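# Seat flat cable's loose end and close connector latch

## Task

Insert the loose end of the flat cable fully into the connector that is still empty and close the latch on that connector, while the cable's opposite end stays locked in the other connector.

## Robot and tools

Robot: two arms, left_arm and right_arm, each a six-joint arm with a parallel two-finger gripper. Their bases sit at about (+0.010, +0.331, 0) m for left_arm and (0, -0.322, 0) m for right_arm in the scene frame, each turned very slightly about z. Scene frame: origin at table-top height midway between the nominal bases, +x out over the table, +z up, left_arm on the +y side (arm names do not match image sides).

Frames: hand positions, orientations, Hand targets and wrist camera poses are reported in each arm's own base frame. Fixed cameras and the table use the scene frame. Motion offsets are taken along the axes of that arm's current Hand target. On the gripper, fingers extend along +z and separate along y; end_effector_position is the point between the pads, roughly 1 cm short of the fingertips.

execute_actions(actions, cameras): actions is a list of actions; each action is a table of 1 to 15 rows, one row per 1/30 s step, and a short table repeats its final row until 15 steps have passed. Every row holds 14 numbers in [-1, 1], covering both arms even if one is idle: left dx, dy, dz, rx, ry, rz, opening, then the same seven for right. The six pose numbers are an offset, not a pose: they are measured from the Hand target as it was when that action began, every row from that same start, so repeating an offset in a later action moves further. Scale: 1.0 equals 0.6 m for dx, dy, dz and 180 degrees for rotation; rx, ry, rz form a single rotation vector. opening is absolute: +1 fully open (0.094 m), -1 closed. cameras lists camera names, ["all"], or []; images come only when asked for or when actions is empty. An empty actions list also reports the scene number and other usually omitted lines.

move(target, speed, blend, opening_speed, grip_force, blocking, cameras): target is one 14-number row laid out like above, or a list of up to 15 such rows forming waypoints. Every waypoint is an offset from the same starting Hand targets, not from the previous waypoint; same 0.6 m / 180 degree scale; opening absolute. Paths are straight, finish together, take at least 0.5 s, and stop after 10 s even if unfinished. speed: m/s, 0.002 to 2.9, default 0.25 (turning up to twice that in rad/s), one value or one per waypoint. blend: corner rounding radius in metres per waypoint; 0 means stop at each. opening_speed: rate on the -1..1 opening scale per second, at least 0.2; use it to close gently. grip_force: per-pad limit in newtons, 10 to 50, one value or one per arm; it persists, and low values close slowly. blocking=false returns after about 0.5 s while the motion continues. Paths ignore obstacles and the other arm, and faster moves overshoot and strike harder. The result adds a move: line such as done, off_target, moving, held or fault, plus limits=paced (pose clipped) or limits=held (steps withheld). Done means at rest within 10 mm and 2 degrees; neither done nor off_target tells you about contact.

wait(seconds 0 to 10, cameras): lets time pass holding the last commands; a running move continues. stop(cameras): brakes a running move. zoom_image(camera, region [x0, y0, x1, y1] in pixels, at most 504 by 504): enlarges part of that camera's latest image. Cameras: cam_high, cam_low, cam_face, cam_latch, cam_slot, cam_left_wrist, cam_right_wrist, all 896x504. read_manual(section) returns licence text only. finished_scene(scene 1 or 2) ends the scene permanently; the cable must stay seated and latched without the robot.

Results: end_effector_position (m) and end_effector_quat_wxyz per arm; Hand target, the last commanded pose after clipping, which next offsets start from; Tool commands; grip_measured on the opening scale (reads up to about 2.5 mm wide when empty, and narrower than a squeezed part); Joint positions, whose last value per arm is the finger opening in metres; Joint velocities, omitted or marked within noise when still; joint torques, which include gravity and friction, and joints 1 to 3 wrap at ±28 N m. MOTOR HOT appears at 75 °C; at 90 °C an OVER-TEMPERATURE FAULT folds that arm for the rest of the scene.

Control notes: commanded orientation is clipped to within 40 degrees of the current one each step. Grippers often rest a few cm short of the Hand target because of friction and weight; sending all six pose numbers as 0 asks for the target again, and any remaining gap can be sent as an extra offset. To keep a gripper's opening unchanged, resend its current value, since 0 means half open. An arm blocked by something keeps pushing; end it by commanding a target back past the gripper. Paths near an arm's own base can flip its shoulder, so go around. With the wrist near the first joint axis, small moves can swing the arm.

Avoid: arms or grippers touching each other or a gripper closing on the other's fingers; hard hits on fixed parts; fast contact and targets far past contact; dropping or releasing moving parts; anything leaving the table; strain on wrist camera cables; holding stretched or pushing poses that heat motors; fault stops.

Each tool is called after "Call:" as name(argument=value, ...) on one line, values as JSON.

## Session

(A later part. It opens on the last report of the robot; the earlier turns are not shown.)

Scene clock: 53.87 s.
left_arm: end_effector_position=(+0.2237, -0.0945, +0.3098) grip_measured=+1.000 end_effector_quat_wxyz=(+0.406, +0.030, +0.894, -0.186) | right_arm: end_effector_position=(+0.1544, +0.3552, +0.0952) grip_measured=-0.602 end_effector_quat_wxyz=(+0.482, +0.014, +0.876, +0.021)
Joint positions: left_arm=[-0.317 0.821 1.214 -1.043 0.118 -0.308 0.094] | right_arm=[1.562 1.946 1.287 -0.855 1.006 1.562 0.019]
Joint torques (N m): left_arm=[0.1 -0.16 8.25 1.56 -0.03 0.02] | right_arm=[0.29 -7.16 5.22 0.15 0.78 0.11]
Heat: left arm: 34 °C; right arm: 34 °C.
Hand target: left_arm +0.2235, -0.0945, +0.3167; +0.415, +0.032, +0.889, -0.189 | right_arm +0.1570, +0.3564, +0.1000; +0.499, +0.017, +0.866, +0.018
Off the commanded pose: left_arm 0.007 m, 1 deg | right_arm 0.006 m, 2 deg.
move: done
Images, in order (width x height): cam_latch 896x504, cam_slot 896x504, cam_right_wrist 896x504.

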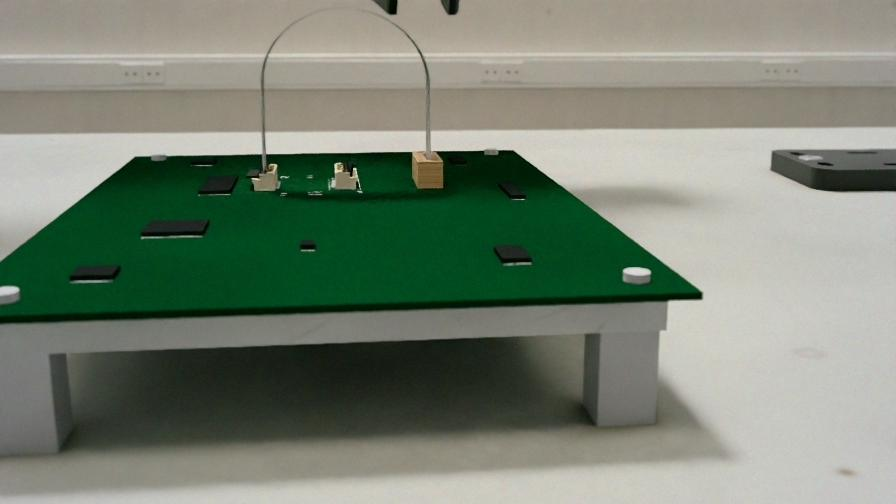

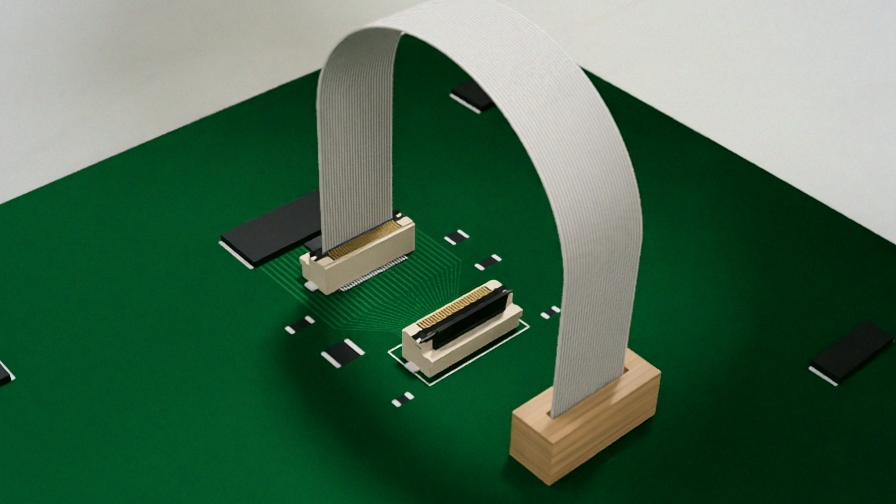

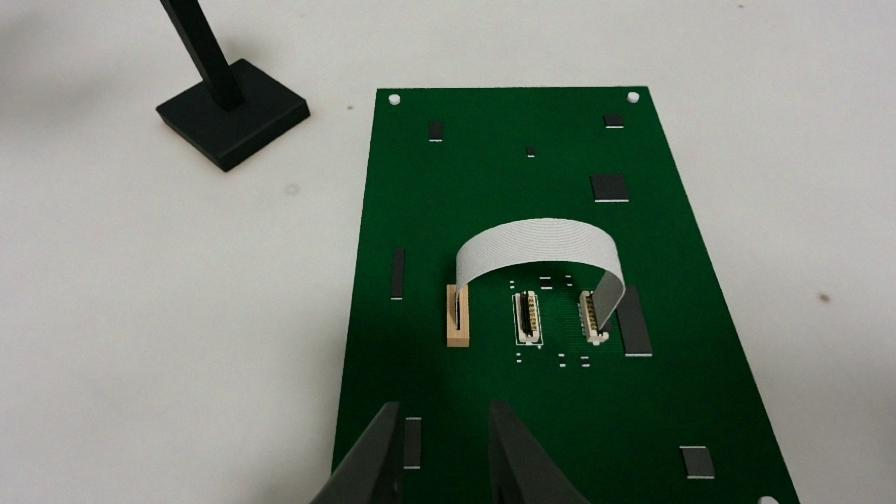

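Call:
move(target=[0,0,0,0,0,0,1,-0.0035,-0.0038,0.1057,0.0086,0,-0.0135,-0.6], speed=0.08, cameras=["cam_right_wrist","cam_latch","cam_slot"])

Scene clock: 58.70 s.
left_arm: end_effector_position=(+0.2237, -0.0945, +0.3098) grip_measured=+1.000 end_effector_quat_wxyz=(+0.406, +0.030, +0.894, -0.186) | right_arm: end_effector_position=(+0.2089, +0.3551, +0.0700) grip_measured=-0.602 end_effector_quat_wxyz=(+0.488, -0.002, +0.873, -0.005)
Joint positions: left_arm=[-0.317 0.821 1.214 -1.043 0.118 -0.308 0.094] | right_arm=[1.414 1.986 1.217 -0.565 1.001 1.279 0.019]
Joint torques (N m): left_arm=[0.02 -0.32 8.21 1.59 -0.02 0.02] | right_arm=[-0.38 -7.71 3.7 0.77 0.65 0.02]
Heat: left arm: 34 °C; right arm: 34 °C.
Hand target: left_arm +0.2235, -0.0945, +0.3167; +0.415, +0.032, +0.889, -0.189 | right_arm +0.2129, +0.3549, +0.0700; +0.499, +0.005, +0.866, -0.004
Off the commanded pose: left_arm 0.007 m, 1 deg | right_arm 0.004 m, 2 deg.
move: done
Images, in order (width x height): cam_latch 896x504, cam_slot 896x504, cam_right_wrist 896x504.

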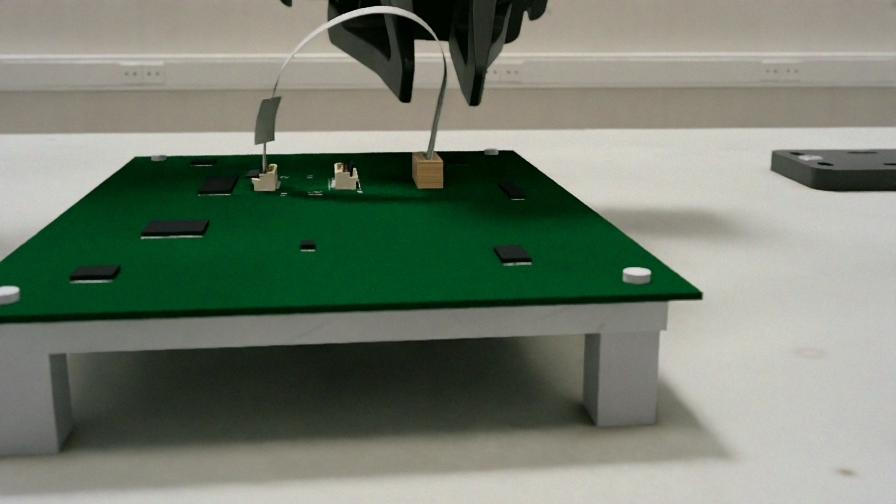

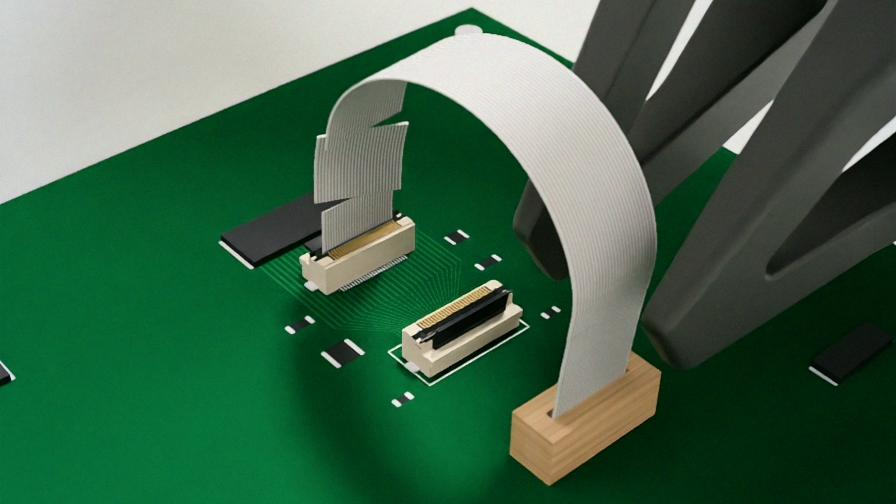

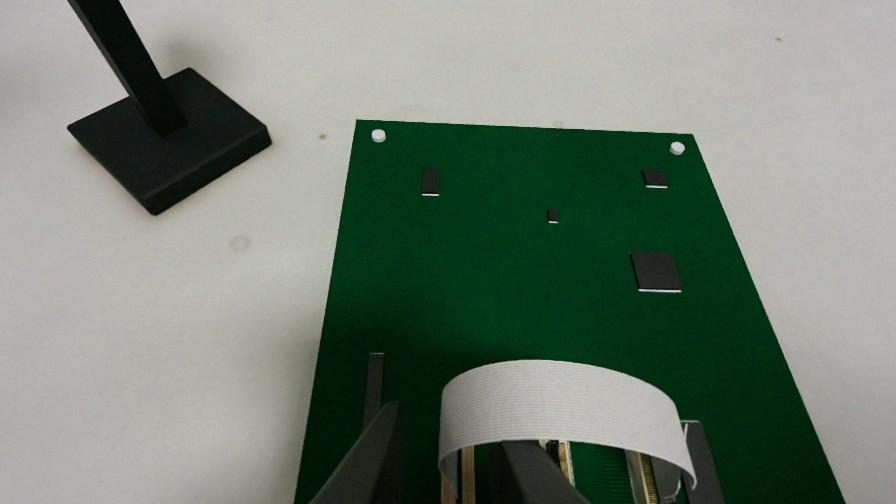

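Call:
move(target=[[0,0,0,0,0,0,1,0,0,-0.108,0,0,0,-0.6],[0,0,0,0,0,0,1,-0.144,0.001,-0.0833,-0.2615,0.2574,-0.4529,-0.2]], speed=[0.12,0.25], cameras=["cam_right_wrist","cam_latch","cam_slot"])

Scene clock: 74.87 s.
left_arm: end_effector_position=(+0.2237, -0.0945, +0.3098) grip_measured=+1.000 end_effector_quat_wxyz=(+0.406, +0.030, +0.894, -0.186) | right_arm: end_effector_position=(+0.2120, +0.3551, +0.1679) grip_measured=-0.202 end_effector_quat_wxyz=(-0.038, +0.706, -0.707, -0.005)
Joint positions: left_arm=[-0.317 0.821 1.214 -1.043 0.118 -0.308 0.094] | right_arm=[1.034 2.097 2.142 -1.54 0.009 -0.536 0.037]
Joint torques (N m): left_arm=[0.03 -0.18 8.25 1.57 -0.01 0] | right_arm=[-0.39 -8.59 6.32 0.17 -0.07 -0.08]
Heat: left arm: 35 °C; right arm: 33 °C.
Hand target: left_arm +0.2235, -0.0945, +0.3167; +0.415, +0.032, +0.889, -0.189 | right_arm +0.2129, +0.3557, +0.1698; +0.000, +0.707, -0.707, +0.000
Off the commanded pose: left_arm 0.007 m, 1 deg | right_arm 0.002 m, 4 deg.
joint sent to its limit (right arm) — joint 4 (wrist pitch), lower limit. The joint targets are off in orientation, not in position.
move: off_target (right_arm); target 2's new opening was sent with right_arm's hand 0.002 m and 4 deg from that target
Images, in order (width x height): cam_latch 896x504, cam_slot 896x504, cam_right_wrist 896x504.

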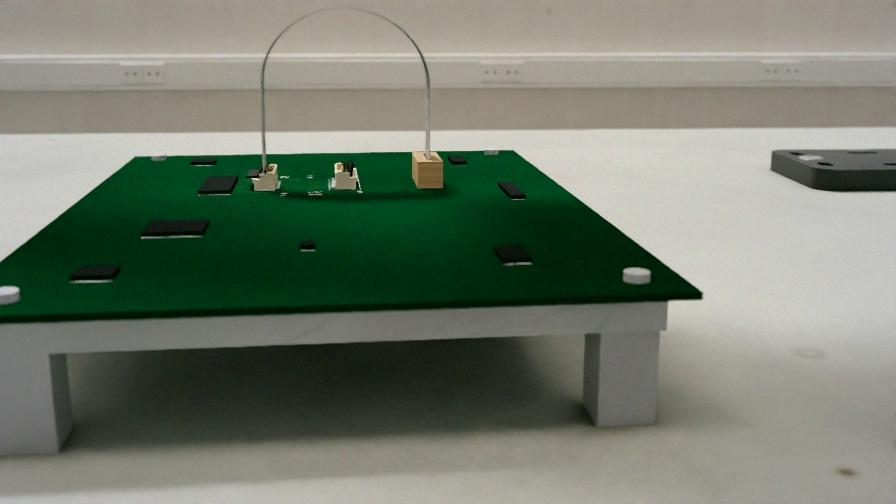

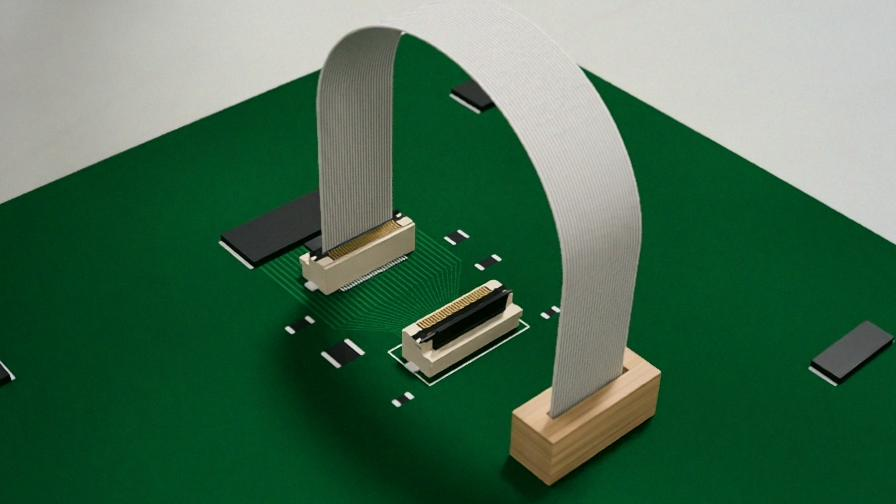

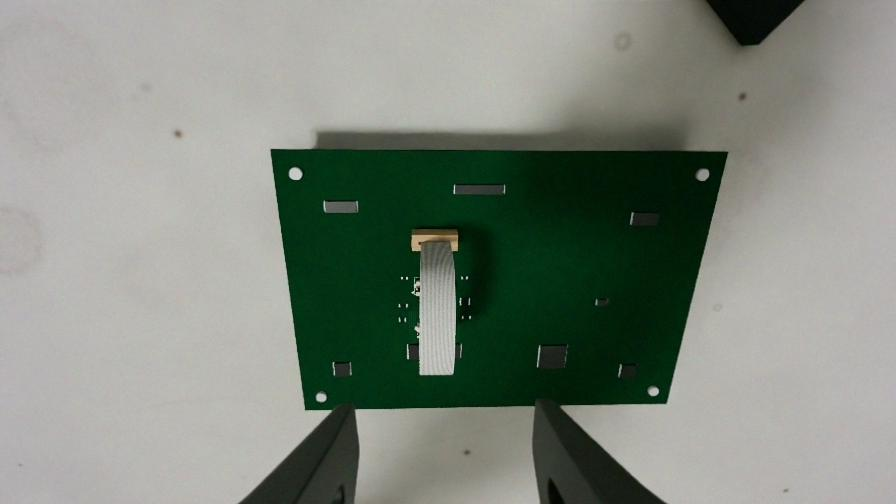

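Call:
move(target=[0,0,0,0,0,0,1,0.0017,0.0067,0.1517,0,0,0,-0.2], speed=0.12, cameras=["cam_right_wrist","cam_latch","cam_slot","cam_face"])

Scene clock: 81.17 s.
left_arm: end_effector_position=(+0.2237, -0.0945, +0.3098) grip_measured=+1.000 end_effector_quat_wxyz=(+0.406, +0.030, +0.894, -0.186) | right_arm: end_effector_position=(+0.2092, +0.3505, +0.0820) grip_measured=-0.202 end_effector_quat_wxyz=(+0.002, +0.707, -0.707, +0.005)
Joint positions: left_arm=[-0.317 0.821 1.214 -1.043 0.118 -0.308 0.094] | right_arm=[1.034 2.122 1.838 -1.294 0.009 -0.536 0.037]
Joint torques (N m): left_arm=[0.03 -0.13 8.29 1.6 -0.01 0.02] | right_arm=[0.18 -9.18 4.33 0.33 -0.07 0]
Heat: left arm: 35 °C; right arm: 33 °C.
Hand target: left_arm +0.2235, -0.0945, +0.3167; +0.415, +0.032, +0.889, -0.189 | right_arm +0.2090, +0.3548, +0.0788; +0.000, +0.707, -0.707, +0.000
Off the commanded pose: left_arm 0.007 m, 1 deg | right_arm 0.005 m, 1 deg.
move: done
Images, in order (width x height): cam_face 896x504, cam_latch 896x504, cam_slot 896x504, cam_right_wrist 896x504.

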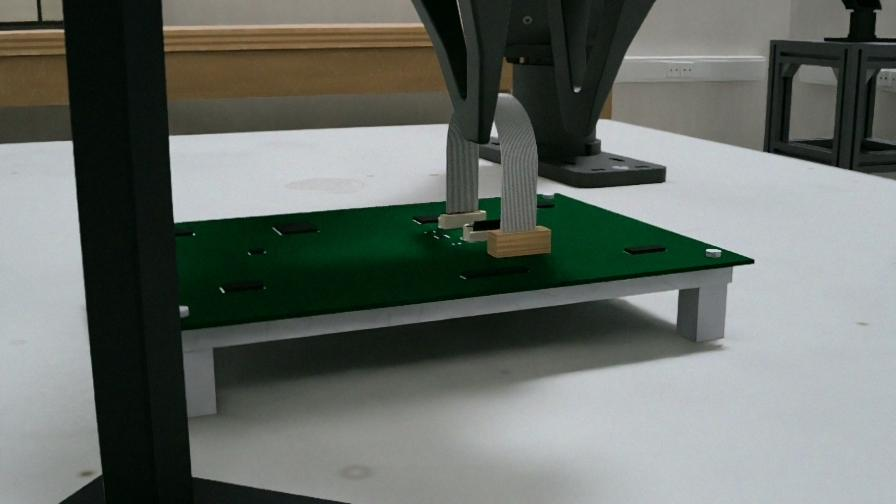

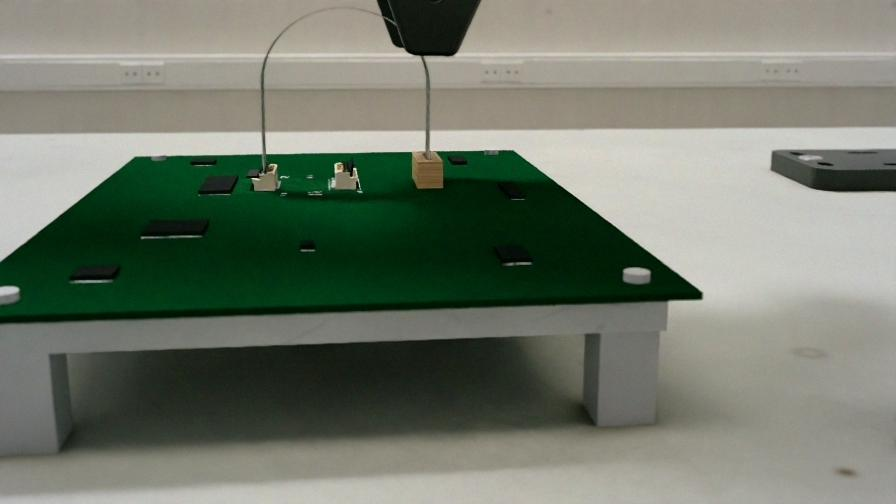

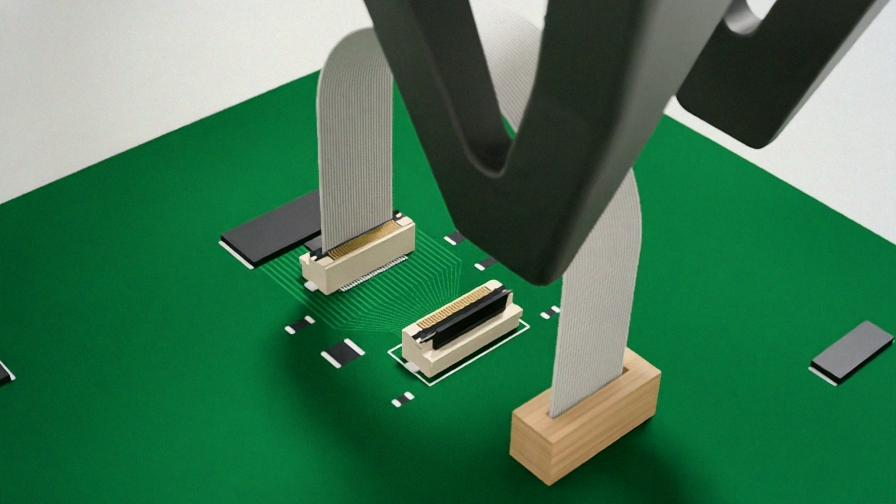

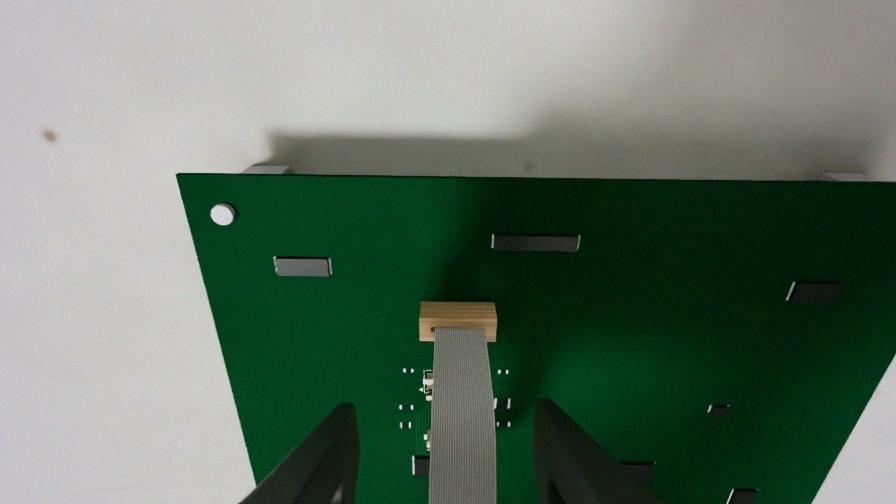

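Call:
move(target=[0,0,0,0,0,0,1,0.0058,-0.0067,0.0333,0,0,0,-0.2], speed=0.08, cameras=["cam_right_wrist","cam_latch","cam_slot","cam_face"])

Scene clock: 84.17 s.
left_arm: end_effector_position=(+0.2237, -0.0945, +0.3098) grip_measured=+1.000 end_effector_quat_wxyz=(+0.406, +0.030, +0.894, -0.186) | right_arm: end_effector_position=(+0.2106, +0.3498, +0.0642) grip_measured=-0.202 end_effector_quat_wxyz=(-0.001, +0.707, -0.707, +0.004)
Joint positions: left_arm=[-0.317 0.821 1.214 -1.043 0.118 -0.308 0.094] | right_arm=[1.03 2.122 1.767 -1.217 0.009 -0.541 0.037]
Joint torques (N m): left_arm=[0.01 -0.28 8.28 1.57 0.01 0.03] | right_arm=[-0.59 -8.9 4.1 0.36 -0.07 -0.09]
Heat: left arm: 35 °C; right arm: 33 °C.
Hand target: left_arm +0.2235, -0.0945, +0.3167; +0.415, +0.032, +0.889, -0.189 | right_arm +0.2131, +0.3512, +0.0588; +0.000, +0.707, -0.707, +0.000
Off the commanded pose: left_arm 0.007 m, 1 deg | right_arm 0.006 m, 0 deg.
move: done
Images, in order (width x height): cam_face 896x504, cam_latch 896x504, cam_slot 896x504, cam_right_wrist 896x504.

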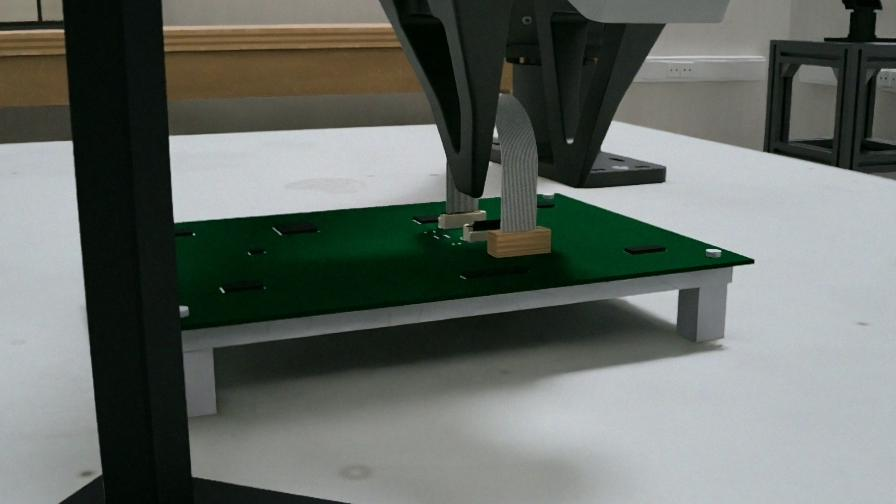

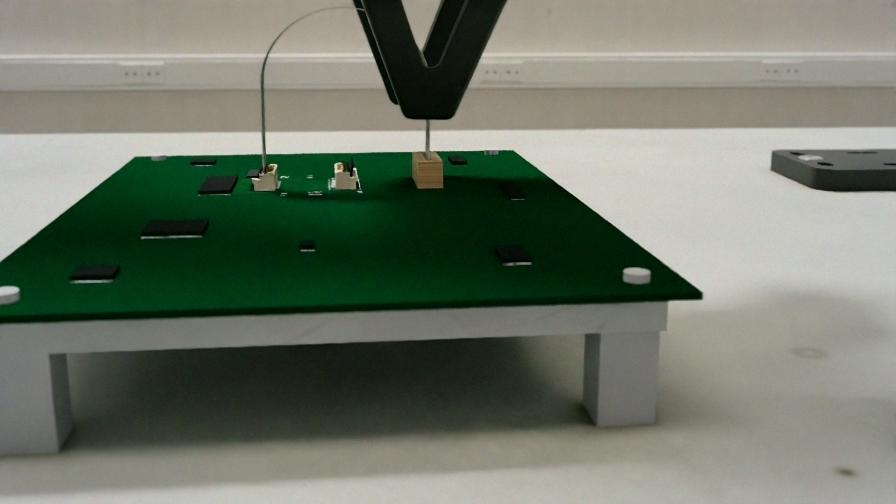

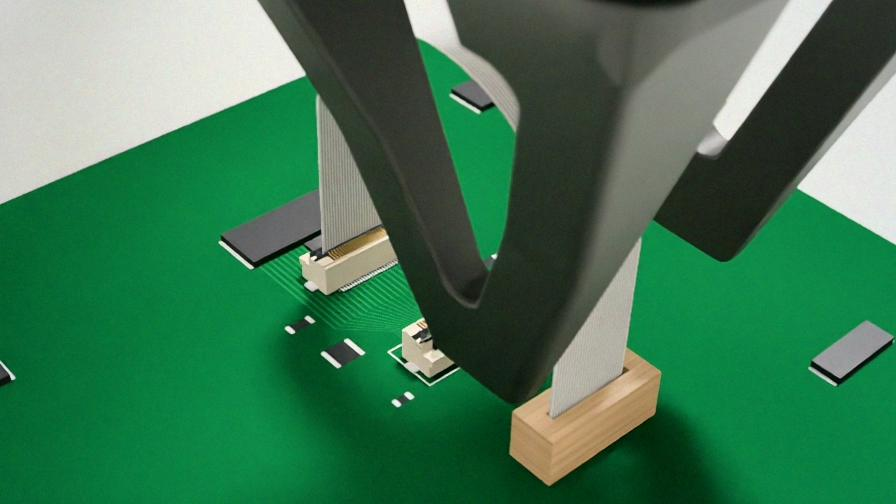

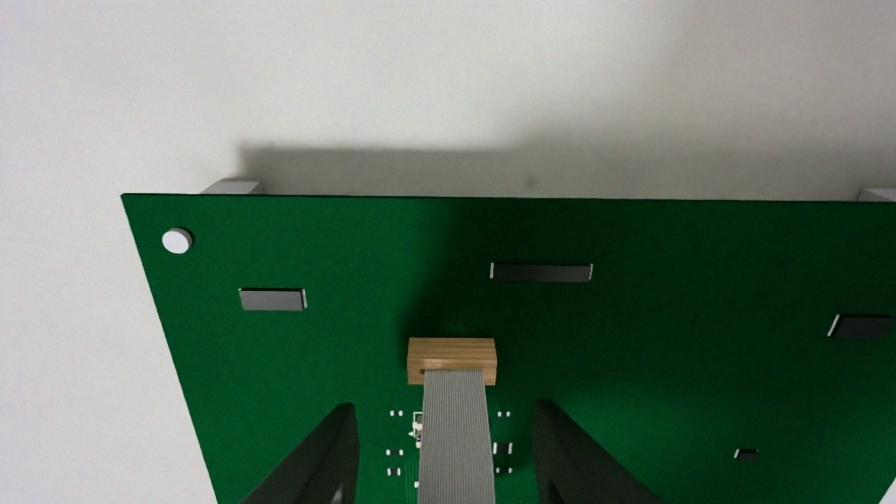

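Call:
move(target=[[0,0,0,0,0,0,1,0,-0.002,0.0105,0,0,0,-0.2],[0,0,0,0,0,0,1,0,-0.002,0.0105,0,0,0,-0.7]], speed=0.05, grip_force=12, cameras=["cam_right_wrist","cam_latch","cam_slot"])

Scene clock: 90.07 s.
left_arm: end_effector_position=(+0.2237, -0.0945, +0.3098) grip_measured=+1.000 end_effector_quat_wxyz=(+0.406, +0.030, +0.894, -0.186) | right_arm: end_effector_position=(+0.2116, +0.3514, +0.0605) grip_measured=-0.697 end_effector_quat_wxyz=(-0.005, +0.708, -0.706, +0.003)
Joint positions: left_arm=[-0.317 0.821 1.214 -1.043 0.118 -0.308 0.094] | right_arm=[1.03 2.122 1.752 -1.193 0.009 -0.543 0.014]
Joint torques (N m): left_arm=[0.17 -0.29 8.38 1.55 -0.01 0.02] | right_arm=[-0.84 -8.47 4.04 0.33 -0.07 -0.09]
Heat: left arm: 35 °C; right arm: 33 °C.
Hand target: left_arm +0.2235, -0.0945, +0.3167; +0.415, +0.032, +0.889, -0.189 | right_arm +0.2144, +0.3513, +0.0526; +0.000, +0.707, -0.707, +0.000
Off the commanded pose: left_arm 0.007 m, 1 deg | right_arm 0.008 m, 1 deg.
grip_force (N): 12, 12
move: done
Images, in order (width x height): cam_latch 896x504, cam_slot 896x504, cam_right_wrist 896x504.

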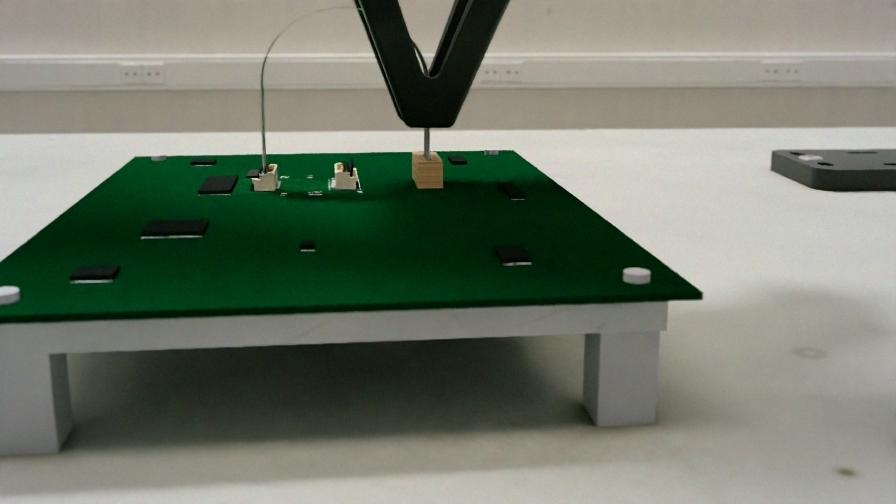

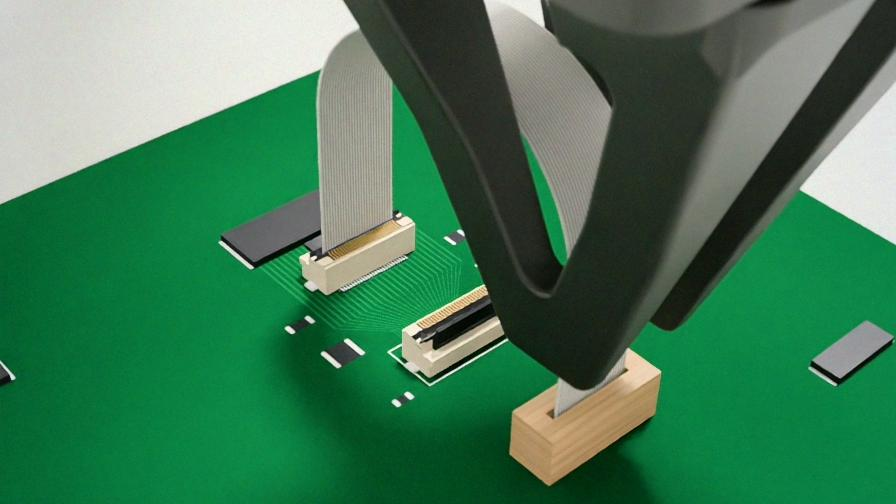

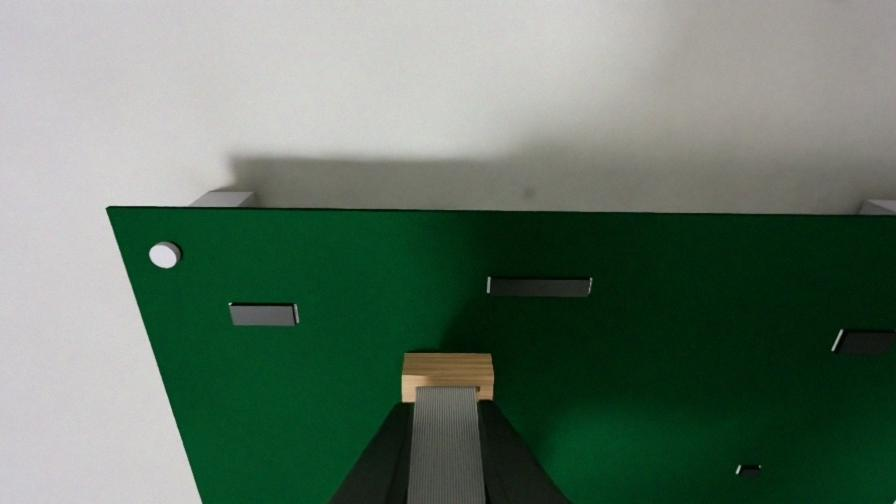

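Call:
move(target=[[0,0,0,0,0,0,1,0,0,0.0067,0,0,0,-0.7],[0,0,0,0,0,0,1,0,0,0.0067,0,0,0,-1]], speed=0.05, cameras=["cam_right_wrist","cam_latch","cam_slot"])

Scene clock: 92.70 s.
left_arm: end_effector_position=(+0.2237, -0.0945, +0.3098) grip_measured=+1.000 end_effector_quat_wxyz=(+0.406, +0.030, +0.894, -0.186) | right_arm: end_effector_position=(+0.2123, +0.3545, +0.0592) grip_measured=-0.716 end_effector_quat_wxyz=(-0.010, +0.708, -0.706, -0.001)
Joint positions: left_arm=[-0.317 0.821 1.214 -1.043 0.118 -0.308 0.094] | right_arm=[1.03 2.122 1.747 -1.175 0.003 -0.543 0.013]
Joint torques (N m): left_arm=[-0.02 -0.28 8.28 1.58 -0.03 0.01] | right_arm=[-0.83 -8.32 3.52 0.33 -0.03 -0.08]
Heat: left arm: 35 °C; right arm: 33 °C.
Hand target: left_arm +0.2235, -0.0945, +0.3167; +0.415, +0.032, +0.889, -0.189 | right_arm +0.2143, +0.3513, +0.0485; +0.000, +0.707, -0.707, +0.000
Off the commanded pose: left_arm 0.007 m, 1 deg | right_arm 0.011 m, 1 deg.
grip_force (N): 12, 12
move: off_target (right_arm); target 2's new opening was sent with right_arm's hand 0.011 m and 1 deg from that target
Images, in order (width x height): cam_latch 896x504, cam_slot 896x504, cam_right_wrist 896x504.

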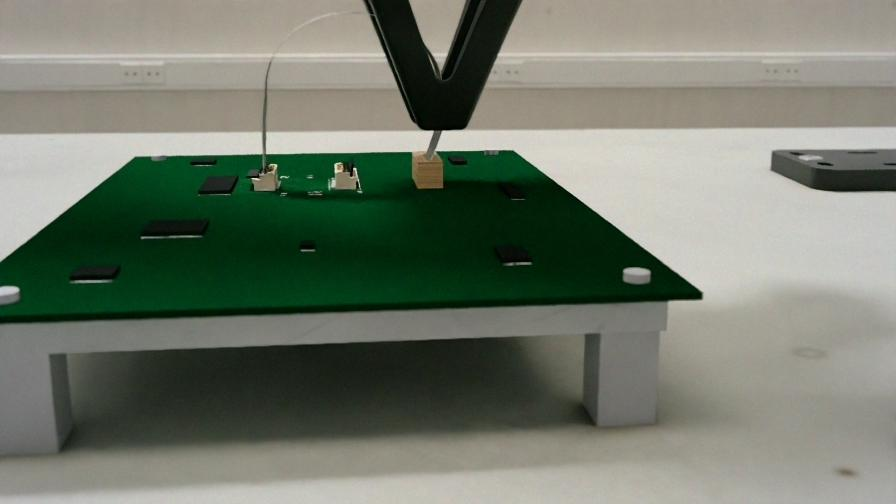

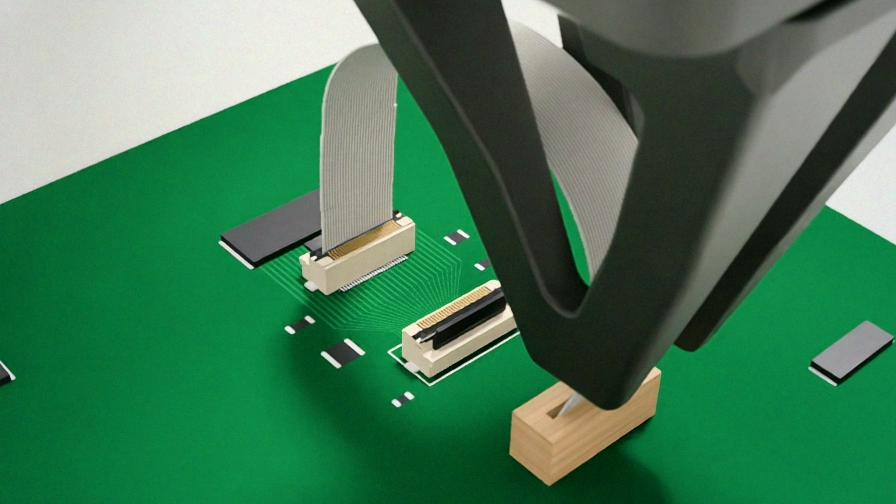

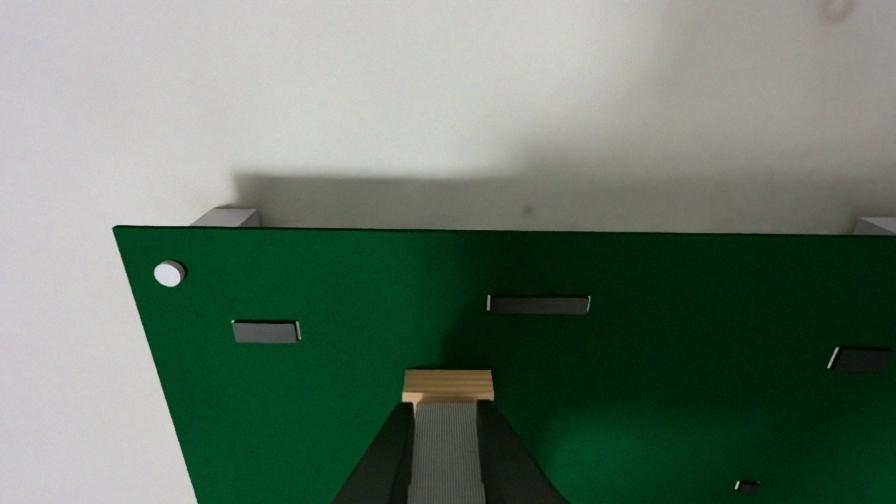

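Call:
move(target=[0,0,0,0,0,0,1,0.0083,-0.001,0,0,0,0,-0.62], speed=0.05, cameras=["cam_right_wrist","cam_latch"])

Scene clock: 94.57 s.
left_arm: end_effector_position=(+0.2237, -0.0945, +0.3098) grip_measured=+1.000 end_effector_quat_wxyz=(+0.406, +0.030, +0.894, -0.186) | right_arm: end_effector_position=(+0.2114, +0.3452, +0.0513) grip_measured=-0.622 end_effector_quat_wxyz=(+0.003, +0.707, -0.707, +0.003)
Joint positions: left_arm=[-0.317 0.821 1.214 -1.043 0.118 -0.308 0.094] | right_arm=[1.02 2.122 1.716 -1.173 0.003 -0.55 0.018]
Joint torques (N m): left_arm=[0.02 -0.31 8.38 1.55 -0.03 0.01] | right_arm=[-0.62 -9.35 4 0.32 -0.03 -0.1]
Heat: left arm: 35 °C; right arm: 33 °C.
Hand target: left_arm +0.2235, -0.0945, +0.3167; +0.415, +0.032, +0.889, -0.189 | right_arm +0.2148, +0.3463, +0.0485; +0.000, +0.707, -0.707, +0.000
Off the commanded pose: left_arm 0.007 m, 1 deg | right_arm 0.005 m, 1 deg.
grip_force (N): 12, 12
move: done
Images, in order (width x height): cam_latch 896x504, cam_right_wrist 896x504.

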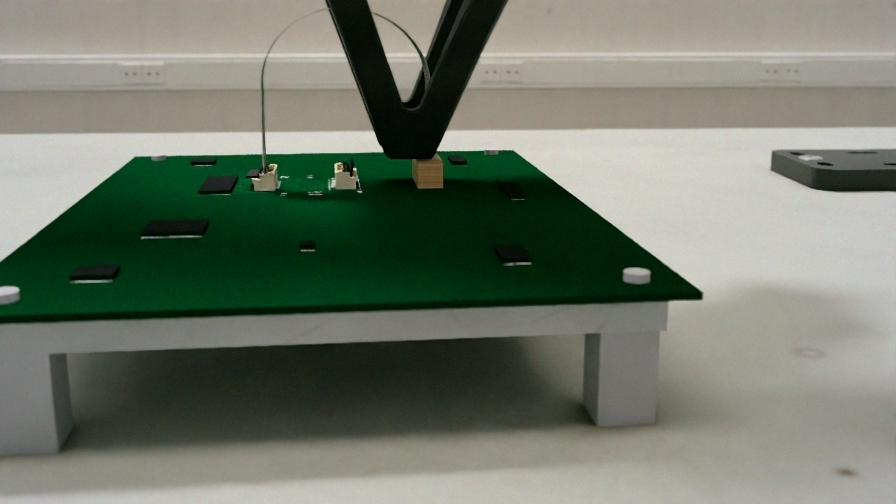

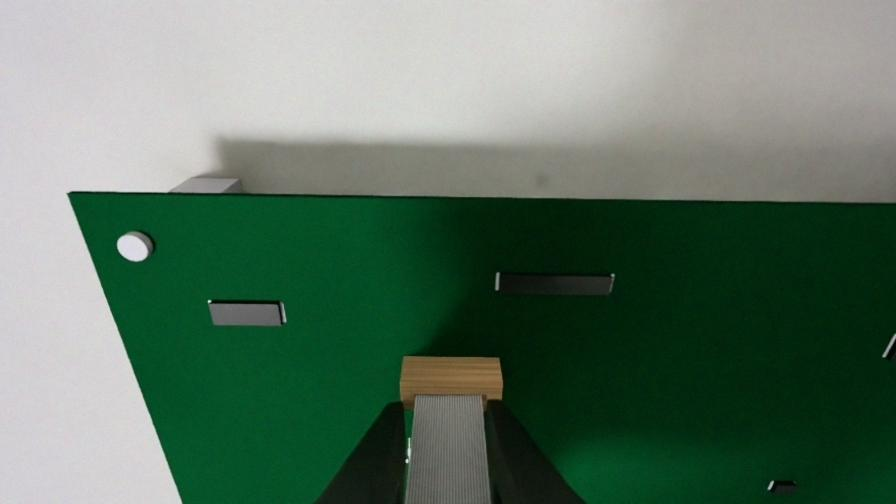

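Call:
move(target=[0,0,0,0,0,0,1,-0.0083,0,-0.0067,0,0,0,-0.62], speed=0.05, cameras=["cam_latch"])

Scene clock: 96.20 s.
left_arm: end_effector_position=(+0.2237, -0.0945, +0.3098) grip_measured=+1.000 end_effector_quat_wxyz=(+0.406, +0.030, +0.894, -0.186) | right_arm: end_effector_position=(+0.2127, +0.3473, +0.0524) grip_measured=-0.622 end_effector_quat_wxyz=(+0.000, +0.707, -0.707, +0.002)
Joint positions: left_arm=[-0.317 0.821 1.214 -1.043 0.118 -0.308 0.094] | right_arm=[1.02 2.124 1.724 -1.172 0.003 -0.551 0.018]
Joint torques (N m): left_arm=[0.12 -0.2 8.32 1.58 -0.02 0.01] | right_arm=[-0.08 -8.55 6.43 0.12 -0.02 -0.02]
Heat: left arm: 35 °C; right arm: 33 °C.
Hand target: left_arm +0.2235, -0.0945, +0.3167; +0.415, +0.032, +0.889, -0.189 | right_arm +0.2149, +0.3513, +0.0525; +0.000, +0.707, -0.707, +0.000
Off the commanded pose: left_arm 0.007 m, 1 deg | right_arm 0.004 m, 0 deg.
grip_force (N): 12, 12
move: done
Images, in order (width x height): cam_latch 896x504.

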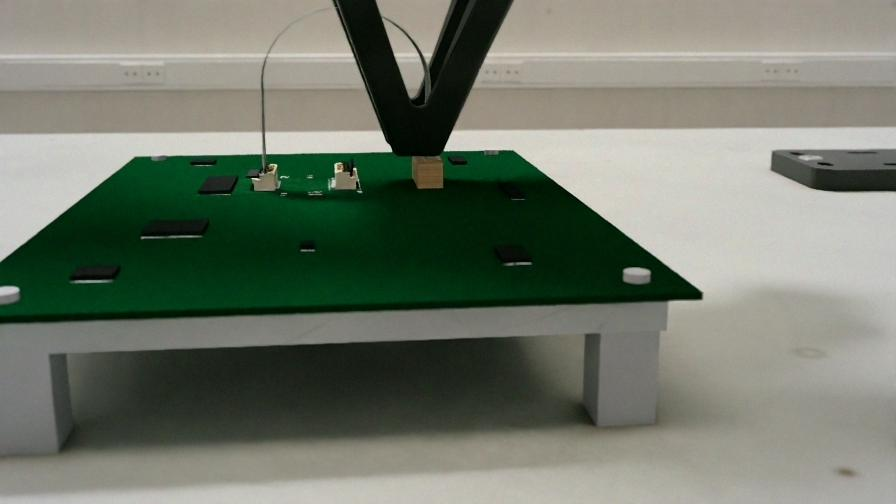

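Call:
move(target=[[0,0,0,0,0,0,1,-0.0058,0,-0.0058,0,0,0,-0.62],[0,0,0,0,0,0,1,-0.0058,0,-0.0058,0,0,0,-1]], speed=0.05, cameras=["cam_latch","cam_slot","cam_right_wrist"])

Scene clock: 99.13 s.
left_arm: end_effector_position=(+0.2237, -0.0945, +0.3098) grip_measured=+1.000 end_effector_quat_wxyz=(+0.406, +0.030, +0.894, -0.186) | right_arm: end_effector_position=(+0.2140, +0.3504, +0.0555) grip_measured=-0.714 end_effector_quat_wxyz=(+0.000, +0.707, -0.707, +0.000)
Joint positions: left_arm=[-0.317 0.821 1.214 -1.043 0.118 -0.308 0.094] | right_arm=[1.02 2.135 1.753 -1.189 0.001 -0.55 0.013]
Joint torques (N m): left_arm=[0.16 -0.14 8.16 1.58 -0.02 0.05] | right_arm=[0.31 -8.7 6.52 0.11 -0.01 0.02]
Heat: left arm: 35 °C; right arm: 34 °C.
Hand target: left_arm +0.2235, -0.0945, +0.3167; +0.415, +0.032, +0.889, -0.189 | right_arm +0.2148, +0.3547, +0.0560; +0.000, +0.707, -0.707, +0.000
Off the commanded pose: left_arm 0.007 m, 1 deg | right_arm 0.005 m, 0 deg.
grip_force (N): 12, 12
move: done
Images, in order (width x height): cam_latch 896x504, cam_slot 896x504, cam_right_wrist 896x504.

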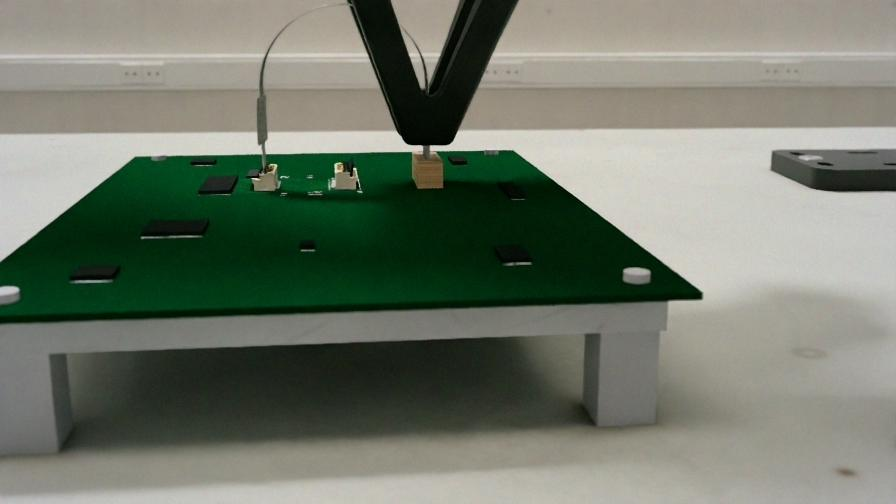

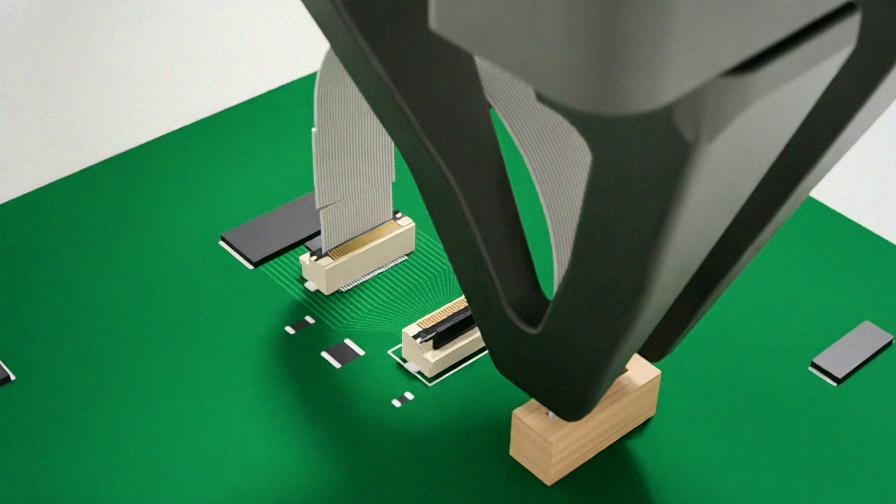

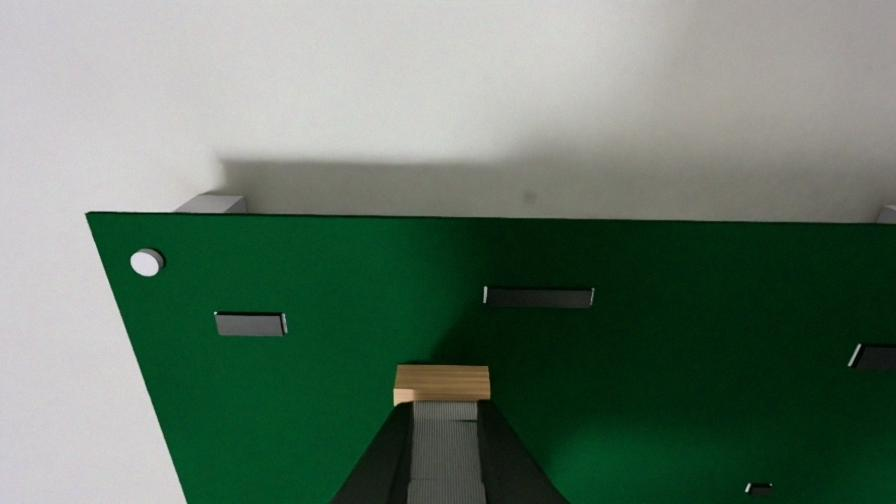

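Call:
move(target=[0,0,0,0,0,0,1,0,0,-0.0367,0,0,0,-1], speed=0.04, cameras=["cam_latch","cam_slot","cam_right_wrist"])

Scene clock: 101.90 s.
left_arm: end_effector_position=(+0.2237, -0.0945, +0.3098) grip_measured=+1.000 end_effector_quat_wxyz=(+0.406, +0.030, +0.894, -0.186) | right_arm: end_effector_position=(+0.2144, +0.3512, +0.0739) grip_measured=-0.717 end_effector_quat_wxyz=(+0.002, +0.707, -0.707, +0.001)
Joint positions: left_arm=[-0.317 0.821 1.214 -1.043 0.118 -0.308 0.094] | right_arm=[1.02 2.135 1.827 -1.267 0 -0.549 0.013]
Joint torques (N m): left_arm=[0.13 -0.13 8.25 1.6 -0.03 0.02] | right_arm=[0.29 -9.31 6.58 0.06 0 0.01]
Heat: left arm: 36 °C; right arm: 34 °C.
Hand target: left_arm +0.2235, -0.0945, +0.3167; +0.415, +0.032, +0.889, -0.189 | right_arm +0.2148, +0.3547, +0.0779; +0.000, +0.707, -0.707, +0.000
Off the commanded pose: left_arm 0.007 m, 1 deg | right_arm 0.005 m, 0 deg.
grip_force (N): 12, 12
move: done
Images, in order (width x height): cam_latch 896x504, cam_slot 896x504, cam_right_wrist 896x504.

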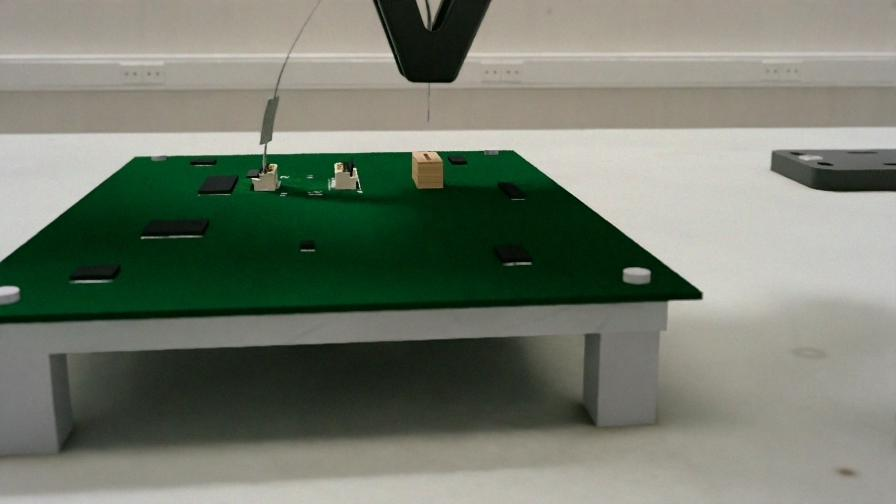

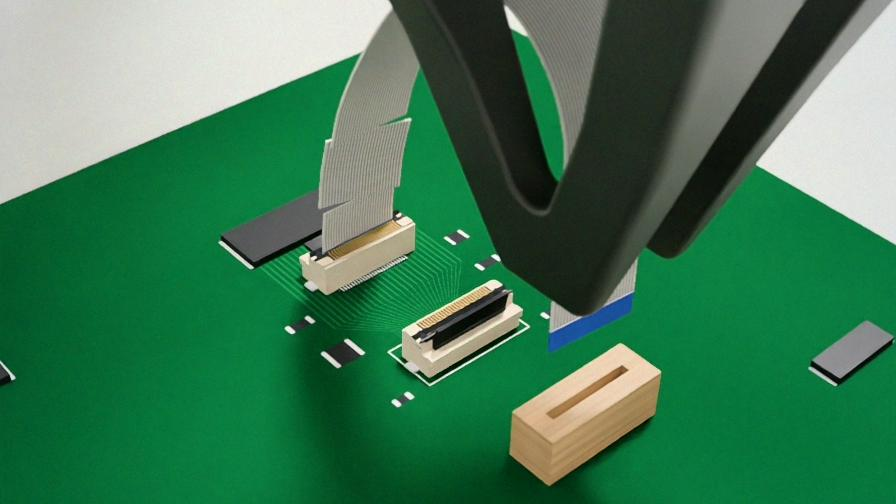

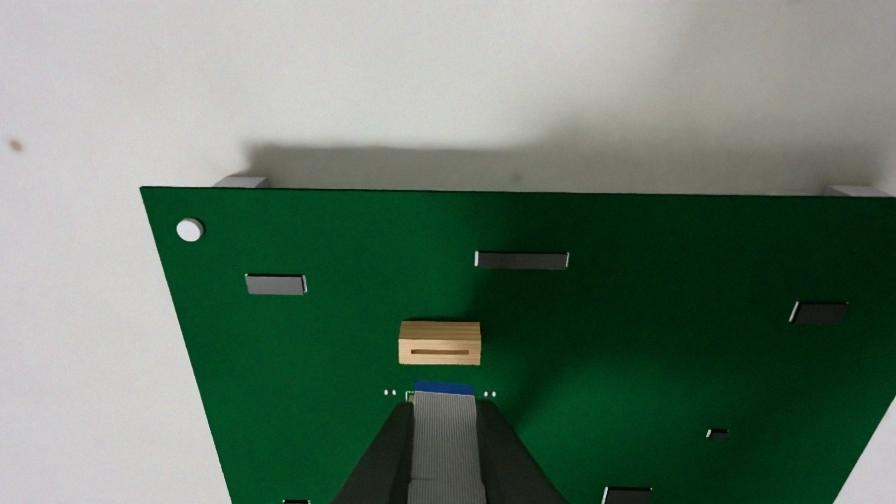

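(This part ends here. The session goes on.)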